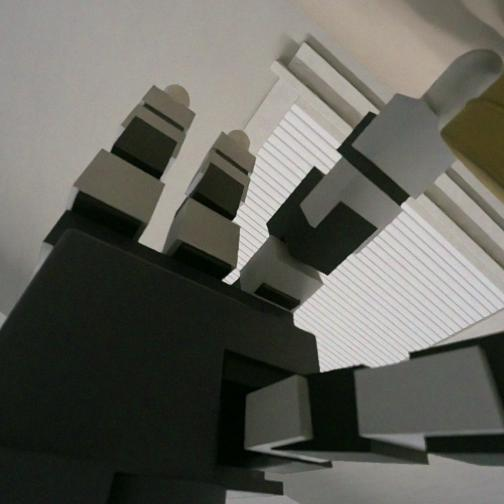

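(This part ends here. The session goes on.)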